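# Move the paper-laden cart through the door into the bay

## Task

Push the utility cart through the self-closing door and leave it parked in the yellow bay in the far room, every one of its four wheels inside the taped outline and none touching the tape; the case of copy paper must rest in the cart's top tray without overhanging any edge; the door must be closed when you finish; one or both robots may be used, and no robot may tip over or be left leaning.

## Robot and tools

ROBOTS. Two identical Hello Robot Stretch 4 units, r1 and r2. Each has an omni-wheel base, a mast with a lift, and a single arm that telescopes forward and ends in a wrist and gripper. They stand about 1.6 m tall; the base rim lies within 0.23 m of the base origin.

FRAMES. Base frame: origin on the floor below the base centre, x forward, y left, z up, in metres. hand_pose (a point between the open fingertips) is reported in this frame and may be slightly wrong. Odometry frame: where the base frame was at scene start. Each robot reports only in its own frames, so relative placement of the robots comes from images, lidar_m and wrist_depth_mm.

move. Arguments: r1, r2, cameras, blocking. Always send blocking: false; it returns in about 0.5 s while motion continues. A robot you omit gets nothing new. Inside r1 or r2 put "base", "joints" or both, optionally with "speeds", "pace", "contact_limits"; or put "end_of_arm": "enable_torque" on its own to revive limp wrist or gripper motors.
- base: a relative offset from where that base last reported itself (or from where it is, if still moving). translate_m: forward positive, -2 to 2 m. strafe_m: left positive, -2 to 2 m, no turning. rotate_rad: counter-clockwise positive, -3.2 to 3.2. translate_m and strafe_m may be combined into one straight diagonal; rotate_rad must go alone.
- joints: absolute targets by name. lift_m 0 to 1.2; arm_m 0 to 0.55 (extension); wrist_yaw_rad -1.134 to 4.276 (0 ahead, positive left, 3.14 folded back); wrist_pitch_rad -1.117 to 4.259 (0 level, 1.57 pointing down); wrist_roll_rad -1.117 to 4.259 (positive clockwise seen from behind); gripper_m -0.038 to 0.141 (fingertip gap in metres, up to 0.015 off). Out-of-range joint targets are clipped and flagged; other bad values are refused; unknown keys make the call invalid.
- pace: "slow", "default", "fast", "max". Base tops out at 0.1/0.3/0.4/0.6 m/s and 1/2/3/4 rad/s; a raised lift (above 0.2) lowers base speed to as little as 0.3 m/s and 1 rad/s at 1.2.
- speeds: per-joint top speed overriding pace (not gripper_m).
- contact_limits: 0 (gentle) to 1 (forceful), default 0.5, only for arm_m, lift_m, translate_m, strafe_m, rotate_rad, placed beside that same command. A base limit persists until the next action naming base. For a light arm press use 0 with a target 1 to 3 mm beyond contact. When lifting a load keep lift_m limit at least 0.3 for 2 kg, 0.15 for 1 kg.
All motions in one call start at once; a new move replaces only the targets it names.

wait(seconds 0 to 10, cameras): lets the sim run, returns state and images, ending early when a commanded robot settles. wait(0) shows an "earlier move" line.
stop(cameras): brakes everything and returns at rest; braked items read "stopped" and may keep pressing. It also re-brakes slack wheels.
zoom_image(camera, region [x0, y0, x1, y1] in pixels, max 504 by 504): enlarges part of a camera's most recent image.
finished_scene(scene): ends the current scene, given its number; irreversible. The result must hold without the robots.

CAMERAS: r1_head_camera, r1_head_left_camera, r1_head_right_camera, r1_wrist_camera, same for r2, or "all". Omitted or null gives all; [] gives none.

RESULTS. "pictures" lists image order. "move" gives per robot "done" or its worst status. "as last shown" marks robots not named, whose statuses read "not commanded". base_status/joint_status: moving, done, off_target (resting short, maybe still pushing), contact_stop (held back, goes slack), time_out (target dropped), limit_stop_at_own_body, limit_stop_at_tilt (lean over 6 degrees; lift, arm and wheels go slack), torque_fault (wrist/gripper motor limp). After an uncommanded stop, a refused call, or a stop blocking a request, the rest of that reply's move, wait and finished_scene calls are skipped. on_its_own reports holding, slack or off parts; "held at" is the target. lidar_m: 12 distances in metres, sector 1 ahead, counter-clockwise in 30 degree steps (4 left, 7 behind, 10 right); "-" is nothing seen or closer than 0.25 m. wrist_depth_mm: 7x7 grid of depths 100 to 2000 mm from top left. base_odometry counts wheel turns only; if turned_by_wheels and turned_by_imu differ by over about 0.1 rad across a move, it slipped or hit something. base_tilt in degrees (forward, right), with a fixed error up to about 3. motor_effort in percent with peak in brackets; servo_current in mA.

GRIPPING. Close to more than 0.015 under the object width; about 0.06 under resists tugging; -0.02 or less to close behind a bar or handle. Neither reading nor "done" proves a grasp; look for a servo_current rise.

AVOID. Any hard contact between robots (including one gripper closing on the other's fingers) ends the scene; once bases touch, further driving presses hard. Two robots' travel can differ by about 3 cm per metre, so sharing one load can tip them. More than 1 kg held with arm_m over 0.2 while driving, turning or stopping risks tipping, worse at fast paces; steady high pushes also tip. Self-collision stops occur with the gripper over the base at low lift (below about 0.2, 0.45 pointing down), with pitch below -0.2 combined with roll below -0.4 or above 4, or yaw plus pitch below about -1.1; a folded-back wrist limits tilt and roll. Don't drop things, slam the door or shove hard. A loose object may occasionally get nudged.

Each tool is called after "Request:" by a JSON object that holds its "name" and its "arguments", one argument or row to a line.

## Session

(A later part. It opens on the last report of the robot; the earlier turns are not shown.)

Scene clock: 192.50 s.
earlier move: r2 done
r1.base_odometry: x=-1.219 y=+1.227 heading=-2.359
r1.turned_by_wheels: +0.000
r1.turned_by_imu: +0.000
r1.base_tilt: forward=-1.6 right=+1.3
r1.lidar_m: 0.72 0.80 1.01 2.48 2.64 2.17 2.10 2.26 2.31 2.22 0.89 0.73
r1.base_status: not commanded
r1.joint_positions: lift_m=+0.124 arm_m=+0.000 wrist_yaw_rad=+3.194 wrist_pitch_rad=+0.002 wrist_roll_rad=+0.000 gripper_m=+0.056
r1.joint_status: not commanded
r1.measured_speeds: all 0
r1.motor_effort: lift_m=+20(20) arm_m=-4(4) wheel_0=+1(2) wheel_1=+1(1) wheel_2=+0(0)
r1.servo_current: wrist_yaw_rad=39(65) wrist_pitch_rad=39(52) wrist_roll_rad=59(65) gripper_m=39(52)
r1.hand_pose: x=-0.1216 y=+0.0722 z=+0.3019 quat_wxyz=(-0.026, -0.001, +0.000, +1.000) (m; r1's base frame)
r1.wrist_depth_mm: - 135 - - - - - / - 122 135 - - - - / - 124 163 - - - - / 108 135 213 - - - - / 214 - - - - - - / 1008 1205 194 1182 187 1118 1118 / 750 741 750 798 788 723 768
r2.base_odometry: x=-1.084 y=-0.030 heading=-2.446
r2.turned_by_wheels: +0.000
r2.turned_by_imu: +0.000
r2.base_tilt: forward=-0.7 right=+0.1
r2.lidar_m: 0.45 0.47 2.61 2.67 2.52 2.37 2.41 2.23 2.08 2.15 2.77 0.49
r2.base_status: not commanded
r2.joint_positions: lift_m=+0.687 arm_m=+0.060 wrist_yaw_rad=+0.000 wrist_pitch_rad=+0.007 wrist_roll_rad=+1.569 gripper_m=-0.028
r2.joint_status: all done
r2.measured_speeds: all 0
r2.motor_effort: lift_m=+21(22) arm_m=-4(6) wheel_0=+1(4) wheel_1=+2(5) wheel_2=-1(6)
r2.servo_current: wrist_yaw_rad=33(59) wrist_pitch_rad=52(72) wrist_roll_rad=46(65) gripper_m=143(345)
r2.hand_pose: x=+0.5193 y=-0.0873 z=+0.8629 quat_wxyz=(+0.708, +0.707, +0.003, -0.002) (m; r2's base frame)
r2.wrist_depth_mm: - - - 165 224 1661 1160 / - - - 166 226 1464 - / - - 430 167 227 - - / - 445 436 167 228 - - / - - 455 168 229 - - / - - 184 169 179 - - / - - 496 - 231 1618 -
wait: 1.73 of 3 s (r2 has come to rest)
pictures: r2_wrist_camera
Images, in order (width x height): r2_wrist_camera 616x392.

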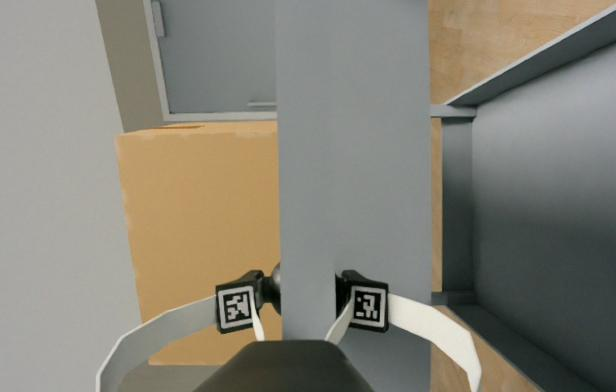

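Request:
{"name": "move", "arguments": {
  "r2": {"base":{"translate_m":-0.9},"contact_limits":{"translate_m":0.4}},
  "blocking": false,
  "cameras": []
}}

Request:
{"name": "wait", "arguments": {
  "seconds": 6,
  "cameras": ["r2_head_right_camera"]
}}

Scene clock: 217.70 s.
move: r2 moving
r1: as last shown
r1.lidar_m: 0.73 0.78 1.00 2.47 2.64 2.20 2.11 2.24 2.29 2.19 0.91 0.75
r1.motor_effort: lift_m=+19(20) arm_m=-4(4) wheel_0=+1(1) wheel_1=+1(1) wheel_2=+0(0)
r1.servo_current: wrist_yaw_rad=59(59) wrist_pitch_rad=39(52) wrist_roll_rad=59(65) gripper_m=39(46)
r1.wrist_depth_mm: - 135 - - - - - / - 122 135 - - - - / - 123 163 - - - - / 108 135 211 - - - - / 213 - - - - - - / 1008 1229 194 1182 187 1138 1118 / 741 750 759 788 778 732 759
r2.base_odometry: x=-1.060 y=-0.010 heading=-2.446
r2.turned_by_wheels: +0.000
r2.turned_by_imu: +0.001
r2.base_tilt: forward=-0.6 right=+0.1
r2.lidar_m: 0.46 0.48 2.63 2.70 2.50 2.33 2.40 2.24 2.08 2.13 2.74 0.47
r2.base_status: translate_m moving
r2.joint_positions: lift_m=+0.687 arm_m=+0.060 wrist_yaw_rad=+0.006 wrist_pitch_rad=+0.007 wrist_roll_rad=+1.569 gripper_m=-0.028
r2.joint_status: not commanded
r2.measured_speeds: translate_m=-0.126 strafe_m=+0.000 rotate_rad=+0.001 lift_m=+0.000 arm_m=+0.000 wrist_yaw_rad=+0.011 wrist_pitch_rad=+0.000 wrist_roll_rad=+0.000
r2.motor_effort: lift_m=+21(22) arm_m=-4(4) wheel_0=-8(10) wheel_1=-10(11) wheel_2=+23(23)
r2.servo_current: wrist_yaw_rad=52(52) wrist_pitch_rad=52(52) wrist_roll_rad=39(59) gripper_m=143(150)
r2.contact_limits: translate_m 0.4
r2.hand_pose: x=+0.5198 y=-0.0858 z=+0.8629 quat_wxyz=(+0.708, +0.707, +0.005, +0.000) (m; r2's base frame)
r2.wrist_depth_mm: - - - 168 227 1618 1138 / - - - 170 229 798 - / - 442 427 172 232 831 - / - 445 442 232 233 842 - / - 473 466 175 236 842 - / - - 186 177 179 - - / - - 500 - - 1464 -
pictures: none
No camera images: "cameras" was empty.

Scene clock: 221.70 s.
earlier move: r2 done
r1.base_odometry: x=-1.219 y=+1.227 heading=-2.359
r1.turned_by_wheels: +0.000
r1.turned_by_imu: +0.000
r1.base_tilt: forward=-1.6 right=+1.2
r1.lidar_m: 0.73 0.76 1.01 2.48 2.63 2.17 2.13 2.26 2.26 2.20 0.93 0.74
r1.base_status: not commanded
r1.joint_positions: lift_m=+0.124 arm_m=+0.000 wrist_yaw_rad=+3.194 wrist_pitch_rad=+0.002 wrist_roll_rad=+0.000 gripper_m=+0.056
r1.joint_status: not commanded
r1.measured_speeds: all 0
r1.motor_effort: lift_m=+20(20) arm_m=-4(4) wheel_0=+1(2) wheel_1=+1(1) wheel_2=+0(0)
r1.servo_current: wrist_yaw_rad=39(72) wrist_pitch_rad=52(52) wrist_roll_rad=59(65) gripper_m=39(52)
r1.hand_pose: x=-0.1216 y=+0.0722 z=+0.3019 quat_wxyz=(-0.026, -0.001, +0.000, +1.000) (m; r1's base frame)
r1.wrist_depth_mm: - 135 - - - - - / - 122 135 - - - - / - 123 163 - - - - / 108 136 213 - - - - / 213 - - - - - - / 991 1205 193 1182 187 1160 1118 / 741 759 750 788 778 723 759
r2.base_odometry: x=-0.393 y=+0.547 heading=-2.446
r2.turned_by_wheels: +0.000
r2.turned_by_imu: +0.005
r2.base_tilt: forward=-0.6 right=+0.0
r2.lidar_m: 0.44 0.48 2.99 2.43 1.64 1.56 1.58 1.84 1.70 1.74 2.28 0.49
r2.base_status: done
r2.joint_positions: lift_m=+0.687 arm_m=+0.060 wrist_yaw_rad=+0.007 wrist_pitch_rad=+0.007 wrist_roll_rad=+1.569 gripper_m=-0.029
r2.joint_status: not commanded
r2.measured_speeds: all 0
r2.motor_effort: lift_m=+21(22) arm_m=-4(4) wheel_0=+1(10) wheel_1=-1(11) wheel_2=+4(23)
r2.servo_current: wrist_yaw_rad=59(65) wrist_pitch_rad=46(59) wrist_roll_rad=46(72) gripper_m=104(150)
r2.contact_limits: translate_m 0.4
r2.hand_pose: x=+0.5199 y=-0.0855 z=+0.8629 quat_wxyz=(+0.708, +0.707, +0.005, +0.000) (m; r2's base frame)
r2.wrist_depth_mm: - - - 173 234 1661 1160 / - - - 173 234 1537 - / - - 492 174 234 831 - / - 442 439 233 234 831 - / - 462 455 173 233 842 - / - - 187 173 179 820 - / - - 484 - 234 - -
wait: 4.00 of 6 s (r2 has come to rest)
pictures: r2_head_right_camera
Images, in order (width x height): r2_head_right_camera 420x672.

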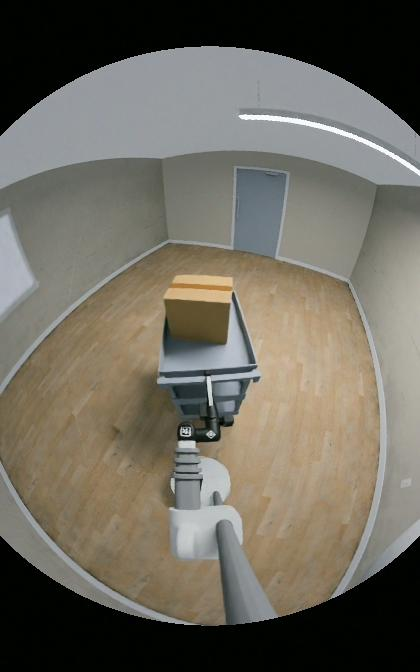

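Request:
{"name": "move", "arguments": {
  "r2": {"base":{"translate_m":-0.12,"strafe_m":0.45},"pace":"slow","contact_limits":{"translate_m":0.4}},
  "blocking": false,
  "cameras": []
}}

Request:
{"name": "wait", "arguments": {
  "seconds": 7,
  "cameras": ["r2_head_right_camera","r2_head_camera"]
}}

Scene clock: 232.57 s.
move: r2 moving
r1: as last shown
r1.base_tilt: forward=-1.6 right=+1.3
r1.lidar_m: 0.71 0.79 0.99 2.48 2.62 2.17 2.10 2.27 2.30 2.20 0.91 0.74
r1.motor_effort: lift_m=+20(20) arm_m=-4(4) wheel_0=+1(1) wheel_1=+1(1) wheel_2=+0(0)
r1.servo_current: wrist_yaw_rad=46(59) wrist_pitch_rad=46(46) wrist_roll_rad=39(59) gripper_m=39(46)
r1.wrist_depth_mm: - 135 - - - - - / - 122 135 - - - - / - 124 163 - - - - / 108 135 213 - - - - / 213 - - - - - - / 1025 1205 193 1229 187 1160 1098 / 750 759 750 788 778 723 759
r2.base_odometry: x=-0.383 y=+0.540 heading=-2.446
r2.turned_by_wheels: +0.000
r2.turned_by_imu: +0.001
r2.base_tilt: forward=-0.7 right=+0.1
r2.lidar_m: 0.45 0.47 3.01 2.41 1.64 1.54 1.60 1.83 1.73 1.76 2.28 0.48
r2.base_status: translate_m moving; strafe_m moving
r2.joint_positions: lift_m=+0.687 arm_m=+0.060 wrist_yaw_rad=+0.004 wrist_pitch_rad=+0.007 wrist_roll_rad=+1.569 gripper_m=-0.029
r2.joint_status: not commanded
r2.measured_speeds: translate_m=-0.012 strafe_m=+0.049 rotate_rad=-0.002 lift_m=+0.000 arm_m=+0.000 wrist_yaw_rad=-0.029 wrist_pitch_rad=+0.000 wrist_roll_rad=+0.000
r2.motor_effort: lift_m=+21(22) arm_m=-4(4) wheel_0=-10(12) wheel_1=+6(9) wheel_2=+8(10)
r2.servo_current: wrist_yaw_rad=52(52) wrist_pitch_rad=46(52) wrist_roll_rad=46(65) gripper_m=104(111)
r2.contact_limits: translate_m 0.4
r2.hand_pose: x=+0.5196 y=-0.0864 z=+0.8629 quat_wxyz=(+0.708, +0.707, +0.004, -0.001) (m; r2's base frame)
r2.wrist_depth_mm: - - - 175 236 1661 1138 / - - - 175 236 1661 - / - - 508 174 235 820 - / - 439 442 233 235 831 - / - 459 452 174 235 831 - / - - 185 173 179 - - / - - 484 - 234 544 -
pictures: none
No camera images: "cameras" was empty.

Scene clock: 237.97 s.
earlier move: r2 done
r1.base_odometry: x=-1.219 y=+1.227 heading=-2.359
r1.turned_by_wheels: +0.000
r1.turned_by_imu: +0.000
r1.base_tilt: forward=-1.6 right=+1.2
r1.lidar_m: 0.73 0.78 1.01 2.47 2.65 2.18 2.11 2.30 2.30 2.22 0.91 0.72
r1.base_status: not commanded
r1.joint_positions: lift_m=+0.124 arm_m=+0.000 wrist_yaw_rad=+3.194 wrist_pitch_rad=+0.002 wrist_roll_rad=+0.000 gripper_m=+0.056
r1.joint_status: not commanded
r1.measured_speeds: all 0
r1.motor_effort: lift_m=+20(20) arm_m=-4(4) wheel_0=+1(2) wheel_1=+1(2) wheel_2=+0(0)
r1.servo_current: wrist_yaw_rad=59(72) wrist_pitch_rad=46(52) wrist_roll_rad=39(72) gripper_m=39(46)
r1.hand_pose: x=-0.1216 y=+0.0722 z=+0.3019 quat_wxyz=(-0.026, -0.001, +0.000, +1.000) (m; r1's base frame)
r1.wrist_depth_mm: - 135 - - - - - / - 122 135 - - - - / - 123 163 - - - - / 108 135 212 - - - - / 213 - - - - - - / 1008 1205 194 1182 188 1138 1098 / 750 750 759 798 768 723 768
r2.base_odometry: x=-0.013 y=+0.279 heading=-2.446
r2.turned_by_wheels: +0.000
r2.turned_by_imu: -0.002
r2.base_tilt: forward=-0.7 right=+0.1
r2.lidar_m: 0.51 2.79 2.64 1.97 1.33 1.23 1.28 1.67 2.06 2.11 2.75 0.40
r2.base_status: done
r2.joint_positions: lift_m=+0.687 arm_m=+0.060 wrist_yaw_rad=-0.005 wrist_pitch_rad=+0.007 wrist_roll_rad=+1.569 gripper_m=-0.029
r2.joint_status: not commanded
r2.measured_speeds: all 0
r2.motor_effort: lift_m=+21(22) arm_m=-4(4) wheel_0=-5(19) wheel_1=+4(9) wheel_2=+4(10)
r2.servo_current: wrist_yaw_rad=52(65) wrist_pitch_rad=52(59) wrist_roll_rad=39(65) gripper_m=104(111)
r2.contact_limits: translate_m 0.4
r2.hand_pose: x=+0.5188 y=-0.0890 z=+0.8629 quat_wxyz=(+0.708, +0.707, +0.001, -0.004) (m; r2's base frame)
r2.wrist_depth_mm: - 334 336 - 146 - - / - 373 375 - 160 - - / - 442 436 109 177 - - / - - 508 121 197 - - / - - - 137 223 1576 500 / - - 185 161 178 1464 469 / - - - - 353 353 407
wait: 5.40 of 7 s (r2 has come to rest)
pictures: r2_head_camera, r2_head_right_camera
Images, in order (width x height): r2_head_camera 420x560, r2_head_right_camera 420x672.

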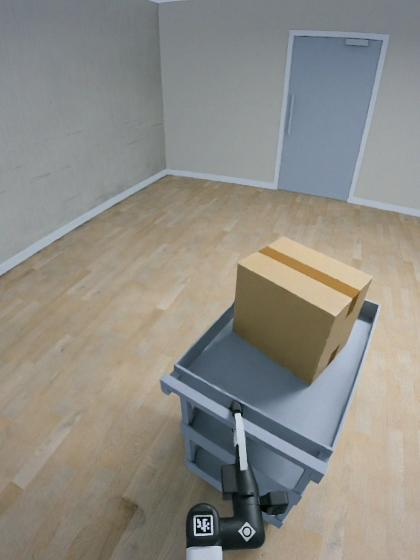

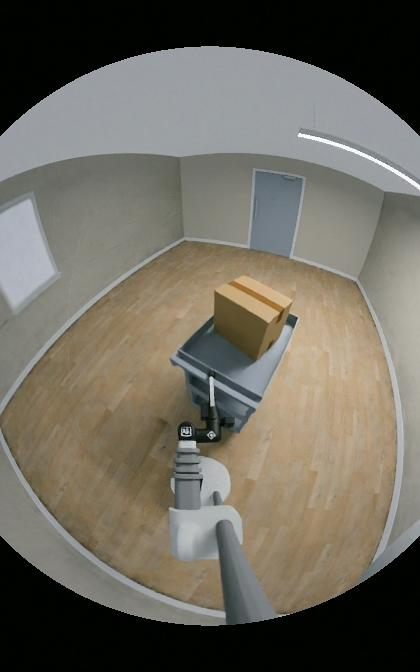

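Request:
{"name": "move", "arguments": {
  "r1": {"base":{"translate_m":0.9},"pace":"slow","contact_limits":{"translate_m":0.8}},
  "r2": {"base":{"rotate_rad":-0.5},"pace":"slow"},
  "blocking": false,
  "cameras": []
}}

Request:
{"name": "wait", "arguments": {
  "seconds": 2,
  "cameras": []
}}

Request:
{"name": "move", "arguments": {
  "r2": {"base":{"strafe_m":0.44},"pace":"slow","contact_limits":{"strafe_m":0.4}},
  "blocking": false,
  "cameras": []
}}

Request:
{"name": "wait", "arguments": {
  "seconds": 6,
  "cameras": ["r2_head_right_camera","r1_head_right_camera"]
}}

Scene clock: 264.40 s.
move: r1 moving; r2 moving
r1.base_odometry: x=-1.228 y=+1.218 heading=-2.359
r1.turned_by_wheels: +0.000
r1.turned_by_imu: +0.000
r1.base_tilt: forward=-1.6 right=+1.3
r1.lidar_m: 0.72 0.74 1.01 2.49 2.65 2.19 2.11 2.28 2.25 2.18 0.86 0.72
r1.base_status: translate_m moving
r1.joint_positions: lift_m=+0.124 arm_m=+0.000 wrist_yaw_rad=+3.194 wrist_pitch_rad=+0.002 wrist_roll_rad=+0.000 gripper_m=+0.056
r1.joint_status: not commanded
r1.measured_speeds: translate_m=+0.048 strafe_m=+0.000 rotate_rad=+0.000 lift_m=+0.000 arm_m=+0.000 wrist_yaw_rad=+0.000 wrist_pitch_rad=+0.000 wrist_roll_rad=+0.000
r1.motor_effort: lift_m=+19(20) arm_m=-4(4) wheel_0=+4(6) wheel_1=+4(5) wheel_2=-4(6)
r1.servo_current: wrist_yaw_rad=52(65) wrist_pitch_rad=39(46) wrist_roll_rad=39(59) gripper_m=39(46)
r1.contact_limits: translate_m 0.8
r1.hand_pose: x=-0.1216 y=+0.0722 z=+0.3019 quat_wxyz=(-0.026, -0.001, +0.000, +1.000) (m; r1's base frame)
r1.wrist_depth_mm: - 134 - - - - - / - 122 134 - - - - / - 124 163 - - - - / 108 135 213 - - - - / 213 - - - - - - / 1025 1205 194 1182 187 1160 1098 / 759 759 759 788 788 732 750
r2.base_odometry: x=-0.013 y=+0.279 heading=-2.570
r2.turned_by_wheels: -0.124
r2.turned_by_imu: -0.119
r2.base_tilt: forward=-0.7 right=+0.0
r2.lidar_m: 0.49 3.01 2.68 2.31 1.42 1.23 1.28 1.55 2.07 2.08 2.48 0.41
r2.base_status: rotate_rad moving
r2.joint_positions: lift_m=+0.687 arm_m=+0.060 wrist_yaw_rad=+0.012 wrist_pitch_rad=+0.007 wrist_roll_rad=+1.569 gripper_m=-0.029
r2.joint_status: not commanded
r2.measured_speeds: translate_m=-0.001 strafe_m=-0.001 rotate_rad=-0.493 lift_m=+0.000 arm_m=+0.000 wrist_yaw_rad=+0.000 wrist_pitch_rad=+0.000 wrist_roll_rad=+0.000
r2.motor_effort: lift_m=+21(21) arm_m=-3(4) wheel_0=+16(21) wheel_1=+10(12) wheel_2=+12(13)
r2.servo_current: wrist_yaw_rad=65(72) wrist_pitch_rad=46(52) wrist_roll_rad=46(52) gripper_m=104(104)
r2.hand_pose: x=+0.5203 y=-0.0841 z=+0.8629 quat_wxyz=(+0.708, +0.706, +0.007, +0.002) (m; r2's base frame)
r2.wrist_depth_mm: - 343 345 102 155 - - / - 368 362 107 167 - - / - 424 415 114 184 - - / - - 477 129 198 - - / - - - 140 219 1661 - / - - - 160 179 1618 477 / - - - - - 1661 1160
pictures: none
No camera images: "cameras" was empty.

Scene clock: 265.60 s.
earlier move: r1 moving; r2 done
r1.base_odometry: x=-1.305 y=+1.142 heading=-2.359
r1.turned_by_wheels: +0.000
r1.turned_by_imu: +0.000
r1.base_tilt: forward=-1.6 right=+1.3
r1.lidar_m: 0.59 0.64 0.83 2.49 2.62 2.30 2.22 2.36 2.29 1.83 0.77 0.63
r1.base_status: translate_m moving
r1.joint_positions: lift_m=+0.124 arm_m=+0.000 wrist_yaw_rad=+3.194 wrist_pitch_rad=+0.002 wrist_roll_rad=+0.000 gripper_m=+0.056
r1.joint_status: not commanded
r1.measured_speeds: translate_m=+0.100 strafe_m=+0.000 rotate_rad=+0.001 lift_m=+0.000 arm_m=+0.000 wrist_yaw_rad=+0.000 wrist_pitch_rad=+0.000 wrist_roll_rad=+0.000
r1.motor_effort: lift_m=+20(20) arm_m=-4(4) wheel_0=+4(7) wheel_1=+2(6) wheel_2=-4(7)
r1.servo_current: wrist_yaw_rad=46(65) wrist_pitch_rad=26(52) wrist_roll_rad=39(59) gripper_m=39(46)
r1.contact_limits: translate_m 0.8
r1.hand_pose: x=-0.1216 y=+0.0722 z=+0.3019 quat_wxyz=(-0.026, -0.001, +0.000, +1.000) (m; r1's base frame)
r1.wrist_depth_mm: - 135 - - - - - / - 122 135 - - - - / - 123 163 - - - - / 108 135 213 - - - - / 213 - - - - - - / 1008 1229 193 1205 187 1118 1118 / 750 759 750 788 778 715 759
r2.base_odometry: x=-0.013 y=+0.279 heading=-2.945
r2.turned_by_wheels: -0.375
r2.turned_by_imu: -0.364
r2.base_tilt: forward=-0.7 right=+0.1
r2.lidar_m: 0.41 0.43 2.80 2.65 1.89 1.33 1.24 1.29 1.74 2.06 2.12 0.51
r2.base_status: done
r2.joint_positions: lift_m=+0.687 arm_m=+0.060 wrist_yaw_rad=+0.000 wrist_pitch_rad=+0.007 wrist_roll_rad=+1.569 gripper_m=-0.029
r2.joint_status: not commanded
r2.measured_speeds: all 0
r2.motor_effort: lift_m=+21(22) arm_m=+4(5) wheel_0=+4(21) wheel_1=+5(12) wheel_2=+4(22)
r2.servo_current: wrist_yaw_rad=46(78) wrist_pitch_rad=46(59) wrist_roll_rad=39(59) gripper_m=104(104)
r2.hand_pose: x=+0.5192 y=-0.0875 z=+0.8629 quat_wxyz=(+0.708, +0.707, +0.002, -0.003) (m; r2's base frame)
r2.wrist_depth_mm: - - - 241 274 282 279 / - - - 199 264 1537 1160 / - - - 190 253 1708 - / - - - 183 245 820 - / - 439 439 179 236 831 - / - 439 185 171 179 - - / - - 439 - 224 - -
wait: 1.20 of 2 s (r2 has come to rest)
pictures: none
No camera images: "cameras" was empty.

Scene clock: 266.10 s.
earlier move: r1 moving
move: r2 moving
r1.base_odometry: x=-1.340 y=+1.107 heading=-2.359
r1.turned_by_wheels: +0.000
r1.turned_by_imu: +0.000
r1.base_tilt: forward=-1.6 right=+1.2
r1.lidar_m: 0.56 0.60 0.78 2.45 2.61 2.34 2.28 2.45 2.28 1.67 0.70 0.57
r1.base_status: translate_m moving
r1.joint_positions: lift_m=+0.124 arm_m=+0.000 wrist_yaw_rad=+3.194 wrist_pitch_rad=+0.002 wrist_roll_rad=+0.000 gripper_m=+0.056
r1.joint_status: not commanded
r1.measured_speeds: translate_m=+0.101 strafe_m=+0.000 rotate_rad=+0.002 lift_m=+0.000 arm_m=+0.000 wrist_yaw_rad=+0.000 wrist_pitch_rad=+0.000 wrist_roll_rad=+0.000
r1.motor_effort: lift_m=+19(20) arm_m=-4(4) wheel_0=+4(6) wheel_1=+2(7) wheel_2=-4(6)
r1.servo_current: wrist_yaw_rad=46(52) wrist_pitch_rad=39(46) wrist_roll_rad=59(59) gripper_m=46(46)
r1.contact_limits: translate_m 0.8
r1.hand_pose: x=-0.1216 y=+0.0722 z=+0.3019 quat_wxyz=(-0.026, -0.001, +0.000, +1.000) (m; r1's base frame)
r1.wrist_depth_mm: - 134 - - - - - / - 123 135 - - - - / - 123 163 - - - - / 108 135 212 - - - - / 213 - - - - - - / 1008 1205 194 1205 187 1160 1098 / 221 798 290 798 788 715 759
r2.base_odometry: x=-0.010 y=+0.265 heading=-2.945
r2.turned_by_wheels: +0.000
r2.turned_by_imu: +0.000
r2.base_tilt: forward=-0.7 right=+0.1
r2.lidar_m: 0.42 0.42 2.78 2.65 1.90 1.34 1.26 1.29 1.73 2.07 2.12 0.50
r2.base_status: strafe_m moving
r2.joint_positions: lift_m=+0.687 arm_m=+0.060 wrist_yaw_rad=-0.002 wrist_pitch_rad=+0.007 wrist_roll_rad=+1.569 gripper_m=-0.029
r2.joint_status: not commanded
r2.measured_speeds: translate_m=+0.000 strafe_m=+0.056 rotate_rad=-0.001 lift_m=+0.000 arm_m=+0.000 wrist_yaw_rad=-0.001 wrist_pitch_rad=+0.000 wrist_roll_rad=+0.000
r2.motor_effort: lift_m=+21(21) arm_m=+4(5) wheel_0=-11(11) wheel_1=+7(9) wheel_2=+1(3)
r2.servo_current: wrist_yaw_rad=59(59) wrist_pitch_rad=59(59) wrist_roll_rad=33(52) gripper_m=104(104)
r2.contact_limits: strafe_m 0.4
r2.hand_pose: x=+0.5190 y=-0.0881 z=+0.8629 quat_wxyz=(+0.708, +0.707, +0.002, -0.003) (m; r2's base frame)
r2.wrist_depth_mm: - - - 245 276 282 286 / - - - 199 265 1576 1182 / - - - 190 252 1708 - / - - - 184 244 809 - / - 439 442 179 236 842 - / - 439 185 172 180 - - / - 439 442 - 224 - -
pictures: none
No camera images: "cameras" was empty.

Scene clock: 271.13 s.
earlier move: r1 moving; r2 done
r1.base_odometry: x=-1.696 y=+0.753 heading=-2.358
r1.turned_by_wheels: +0.001
r1.turned_by_imu: +0.003
r1.base_tilt: forward=-1.6 right=+1.3
r1.lidar_m: - 0.25 0.25 0.55 2.61 2.84 2.80 2.97 2.33 0.39 0.37 0.25
r1.base_status: translate_m moving
r1.joint_positions: lift_m=+0.124 arm_m=+0.000 wrist_yaw_rad=+3.194 wrist_pitch_rad=+0.002 wrist_roll_rad=+0.000 gripper_m=+0.056
r1.joint_status: not commanded
r1.measured_speeds: translate_m=+0.099 strafe_m=+0.000 rotate_rad=+0.000 lift_m=+0.000 arm_m=+0.000 wrist_yaw_rad=+0.000 wrist_pitch_rad=+0.000 wrist_roll_rad=+0.000
r1.motor_effort: lift_m=+19(20) arm_m=-4(4) wheel_0=+15(25) wheel_1=+12(17) wheel_2=-18(21)
r1.servo_current: wrist_yaw_rad=52(65) wrist_pitch_rad=46(52) wrist_roll_rad=46(65) gripper_m=39(52)
r1.contact_limits: translate_m 0.8
r1.hand_pose: x=-0.1216 y=+0.0722 z=+0.3019 quat_wxyz=(-0.026, -0.001, +0.000, +1.000) (m; r1's base frame)
r1.wrist_depth_mm: - 135 - - - - - / - 120 142 - - - - / - 126 165 - - - - / 109 135 210 - - - - / 216 - - - - - - / 1025 1255 193 1308 187 1160 1098 / 741 759 750 788 778 768 759
r2.base_odometry: x=+0.073 y=-0.153 heading=-2.945
r2.turned_by_wheels: +0.000
r2.turned_by_imu: -0.001
r2.base_tilt: forward=-0.7 right=+0.0
r2.lidar_m: 0.52 3.36 2.34 2.21 1.93 1.37 1.27 1.31 1.71 2.51 2.59 0.44
r2.base_status: done
r2.joint_positions: lift_m=+0.687 arm_m=+0.060 wrist_yaw_rad=-0.007 wrist_pitch_rad=+0.007 wrist_roll_rad=+1.569 gripper_m=-0.029
r2.joint_status: not commanded
r2.measured_speeds: all 0
r2.motor_effort: lift_m=+21(22) arm_m=+4(5) wheel_0=-6(15) wheel_1=+4(9) wheel_2=+0(3)
r2.servo_current: wrist_yaw_rad=52(72) wrist_pitch_rad=46(59) wrist_roll_rad=46(59) gripper_m=91(104)
r2.contact_limits: strafe_m 0.4
r2.hand_pose: x=+0.5186 y=-0.0895 z=+0.8629 quat_wxyz=(+0.708, +0.707, +0.000, -0.005) (m; r2's base frame)
r2.wrist_depth_mm: - 442 439 114 170 - - / - 373 373 123 181 - - / - 413 415 131 193 - - / - 484 462 140 208 - - / - - 530 151 224 - - / - - 185 167 178 1464 492 / - - - - - 1661 459
wait: 5.03 of 6 s (r2 has come to rest)
pictures: r1_head_right_camera, r2_head_right_camera
Images, in order (width x height): r1_head_right_camera 420x672, r2_head_right_camera 420x672.

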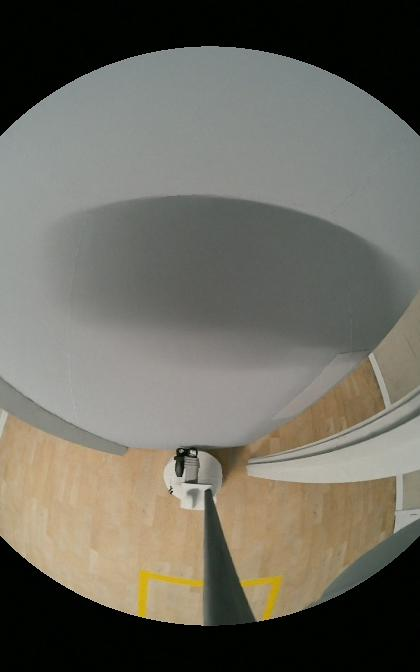

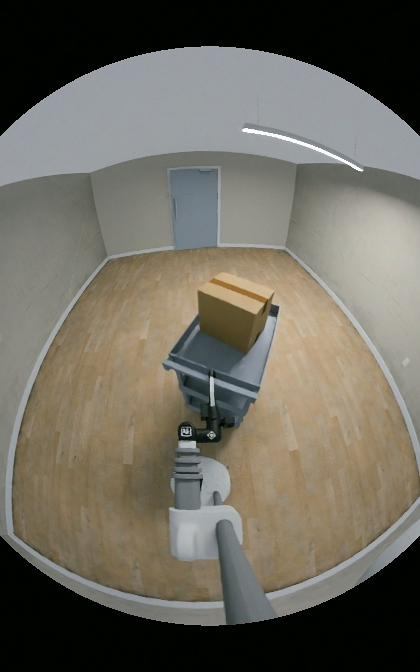

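Request:
{"name": "move", "arguments": {
  "r2": {"base":{"translate_m":-0.72,"strafe_m":0.36},"contact_limits":{"translate_m":0.4}},
  "blocking": false,
  "cameras": []
}}

Request:
{"name": "wait", "arguments": {
  "seconds": 6,
  "cameras": ["r2_head_right_camera","r1_head_right_camera","r1_head_left_camera"]
}}

Scene clock: 281.53 s.
earlier move: r1 done
move: r2 moving
r1.base_odometry: x=-1.857 y=+0.593 heading=-2.359
r1.turned_by_wheels: +0.000
r1.turned_by_imu: +0.000
r1.base_tilt: forward=-1.6 right=+1.3
r1.lidar_m: 0.25 - 0.25 0.28 0.61 3.10 3.01 3.10 0.39 0.43 2.41 0.30
r1.base_status: done
r1.joint_positions: lift_m=+0.124 arm_m=-0.001 wrist_yaw_rad=+3.207 wrist_pitch_rad=+0.002 wrist_roll_rad=+0.000 gripper_m=+0.056
r1.joint_status: not commanded
r1.measured_speeds: all 0
r1.motor_effort: lift_m=+19(20) arm_m=+10(10) wheel_0=+8(9) wheel_1=+12(12) wheel_2=-11(11)
r1.servo_current: wrist_yaw_rad=85(98) wrist_pitch_rad=46(52) wrist_roll_rad=52(59) gripper_m=46(46)
r1.contact_limits: translate_m 0.8
r1.hand_pose: x=-0.1232 y=+0.0683 z=+0.3019 quat_wxyz=(-0.033, -0.001, +0.000, +0.999) (m; r1's base frame)
r1.wrist_depth_mm: - - 131 - - - - / - - 131 - - - - / - 114 131 - - - - / - 132 178 - - - - / 196 - - - - - - / 213 1229 192 1205 187 1160 1098 / 212 759 759 798 778 768 798
r2.base_odometry: x=+0.107 y=-0.162 heading=-2.945
r2.turned_by_wheels: +0.000
r2.turned_by_imu: +0.000
r2.base_tilt: forward=-0.6 right=+0.1
r2.lidar_m: 0.51 3.34 2.33 2.19 1.87 1.34 1.24 1.28 1.71 2.51 2.60 0.42
r2.base_status: translate_m moving; strafe_m moving
r2.joint_positions: lift_m=+0.687 arm_m=+0.060 wrist_yaw_rad=-0.003 wrist_pitch_rad=+0.007 wrist_roll_rad=+1.569 gripper_m=-0.029
r2.joint_status: not commanded
r2.measured_speeds: translate_m=-0.123 strafe_m=+0.059 rotate_rad=-0.004 lift_m=+0.000 arm_m=+0.000 wrist_yaw_rad=+0.007 wrist_pitch_rad=+0.000 wrist_roll_rad=+0.000
r2.motor_effort: lift_m=+21(22) arm_m=-4(5) wheel_0=-13(17) wheel_1=-8(9) wheel_2=+15(16)
r2.servo_current: wrist_yaw_rad=46(65) wrist_pitch_rad=46(52) wrist_roll_rad=46(59) gripper_m=104(104)
r2.contact_limits: translate_m 0.4
r2.hand_pose: x=+0.5191 y=-0.0882 z=+0.8629 quat_wxyz=(+0.708, +0.707, +0.002, -0.003) (m; r2's base frame)
r2.wrist_depth_mm: - 394 392 108 165 - - / - 370 375 120 177 - - / - 424 415 127 190 - - / - 496 473 137 207 - - / - - 544 152 224 1808 - / - - 184 167 179 1499 492 / - - - - - 1661 455
pictures: none
No camera images: "cameras" was empty.

Scene clock: 285.07 s.
earlier move: r2 done
r1.base_odometry: x=-1.857 y=+0.593 heading=-2.359
r1.turned_by_wheels: +0.000
r1.turned_by_imu: +0.000
r1.base_tilt: forward=-1.6 right=+1.2
r1.lidar_m: 0.25 - 0.25 0.27 0.61 3.06 3.02 3.08 0.39 0.41 2.39 0.29
r1.base_status: done
r1.joint_positions: lift_m=+0.124 arm_m=-0.001 wrist_yaw_rad=+3.207 wrist_pitch_rad=+0.002 wrist_roll_rad=+0.000 gripper_m=+0.056
r1.joint_status: not commanded
r1.measured_speeds: all 0
r1.motor_effort: lift_m=+19(20) arm_m=+10(10) wheel_0=+8(9) wheel_1=+12(12) wheel_2=-11(11)
r1.servo_current: wrist_yaw_rad=85(104) wrist_pitch_rad=46(52) wrist_roll_rad=52(72) gripper_m=39(46)
r1.contact_limits: translate_m 0.8
r1.hand_pose: x=-0.1232 y=+0.0683 z=+0.3019 quat_wxyz=(-0.033, -0.001, +0.000, +0.999) (m; r1's base frame)
r1.wrist_depth_mm: - - 131 - - - - / - - 131 - - - - / - 114 131 - - - - / - 133 179 - - - - / 196 - - - - - - / 213 1229 192 1182 188 1160 1098 / 212 759 759 798 788 759 798
r2.base_odometry: x=+0.849 y=-0.365 heading=-2.945
r2.turned_by_wheels: +0.001
r2.turned_by_imu: +0.002
r2.base_tilt: forward=-0.7 right=+0.0
r2.lidar_m: 0.49 2.78 1.95 1.84 0.90 0.61 0.57 0.59 0.80 1.97 2.99 0.38
r2.base_status: done
r2.joint_positions: lift_m=+0.687 arm_m=+0.060 wrist_yaw_rad=+0.002 wrist_pitch_rad=+0.007 wrist_roll_rad=+1.569 gripper_m=-0.029
r2.joint_status: not commanded
r2.measured_speeds: all 0
r2.motor_effort: lift_m=+21(22) arm_m=-4(5) wheel_0=+1(17) wheel_1=-3(9) wheel_2=+5(19)
r2.servo_current: wrist_yaw_rad=52(65) wrist_pitch_rad=52(59) wrist_roll_rad=52(59) gripper_m=98(111)
r2.contact_limits: translate_m 0.4
r2.hand_pose: x=+0.5194 y=-0.0870 z=+0.8629 quat_wxyz=(+0.708, +0.707, +0.003, -0.002) (m; r2's base frame)
r2.wrist_depth_mm: - 320 322 - - - - / - 370 377 - - - - / - 466 449 - 164 - - / - - - - 185 549 - / - - - 120 217 1618 508 / - - 185 141 178 1537 466 / - - - - 384 384 384
wait: 3.53 of 6 s (r2 has come to rest)
pictures: r1_head_left_camera, r1_head_right_camera, r2_head_right_camera
Images, in order (width x height): r1_head_left_camera 420x672, r1_head_right_camera 420x672, r2_head_right_camera 420x672.

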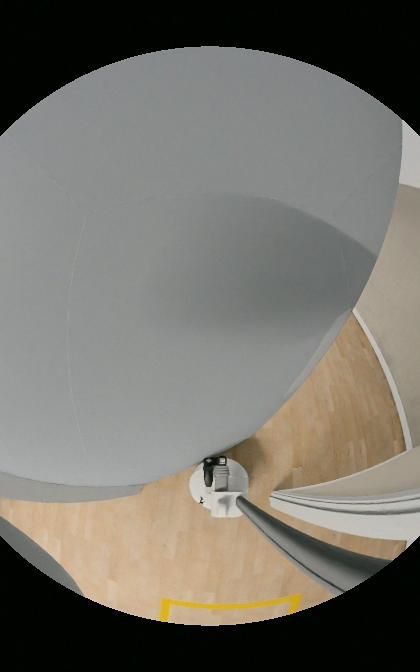

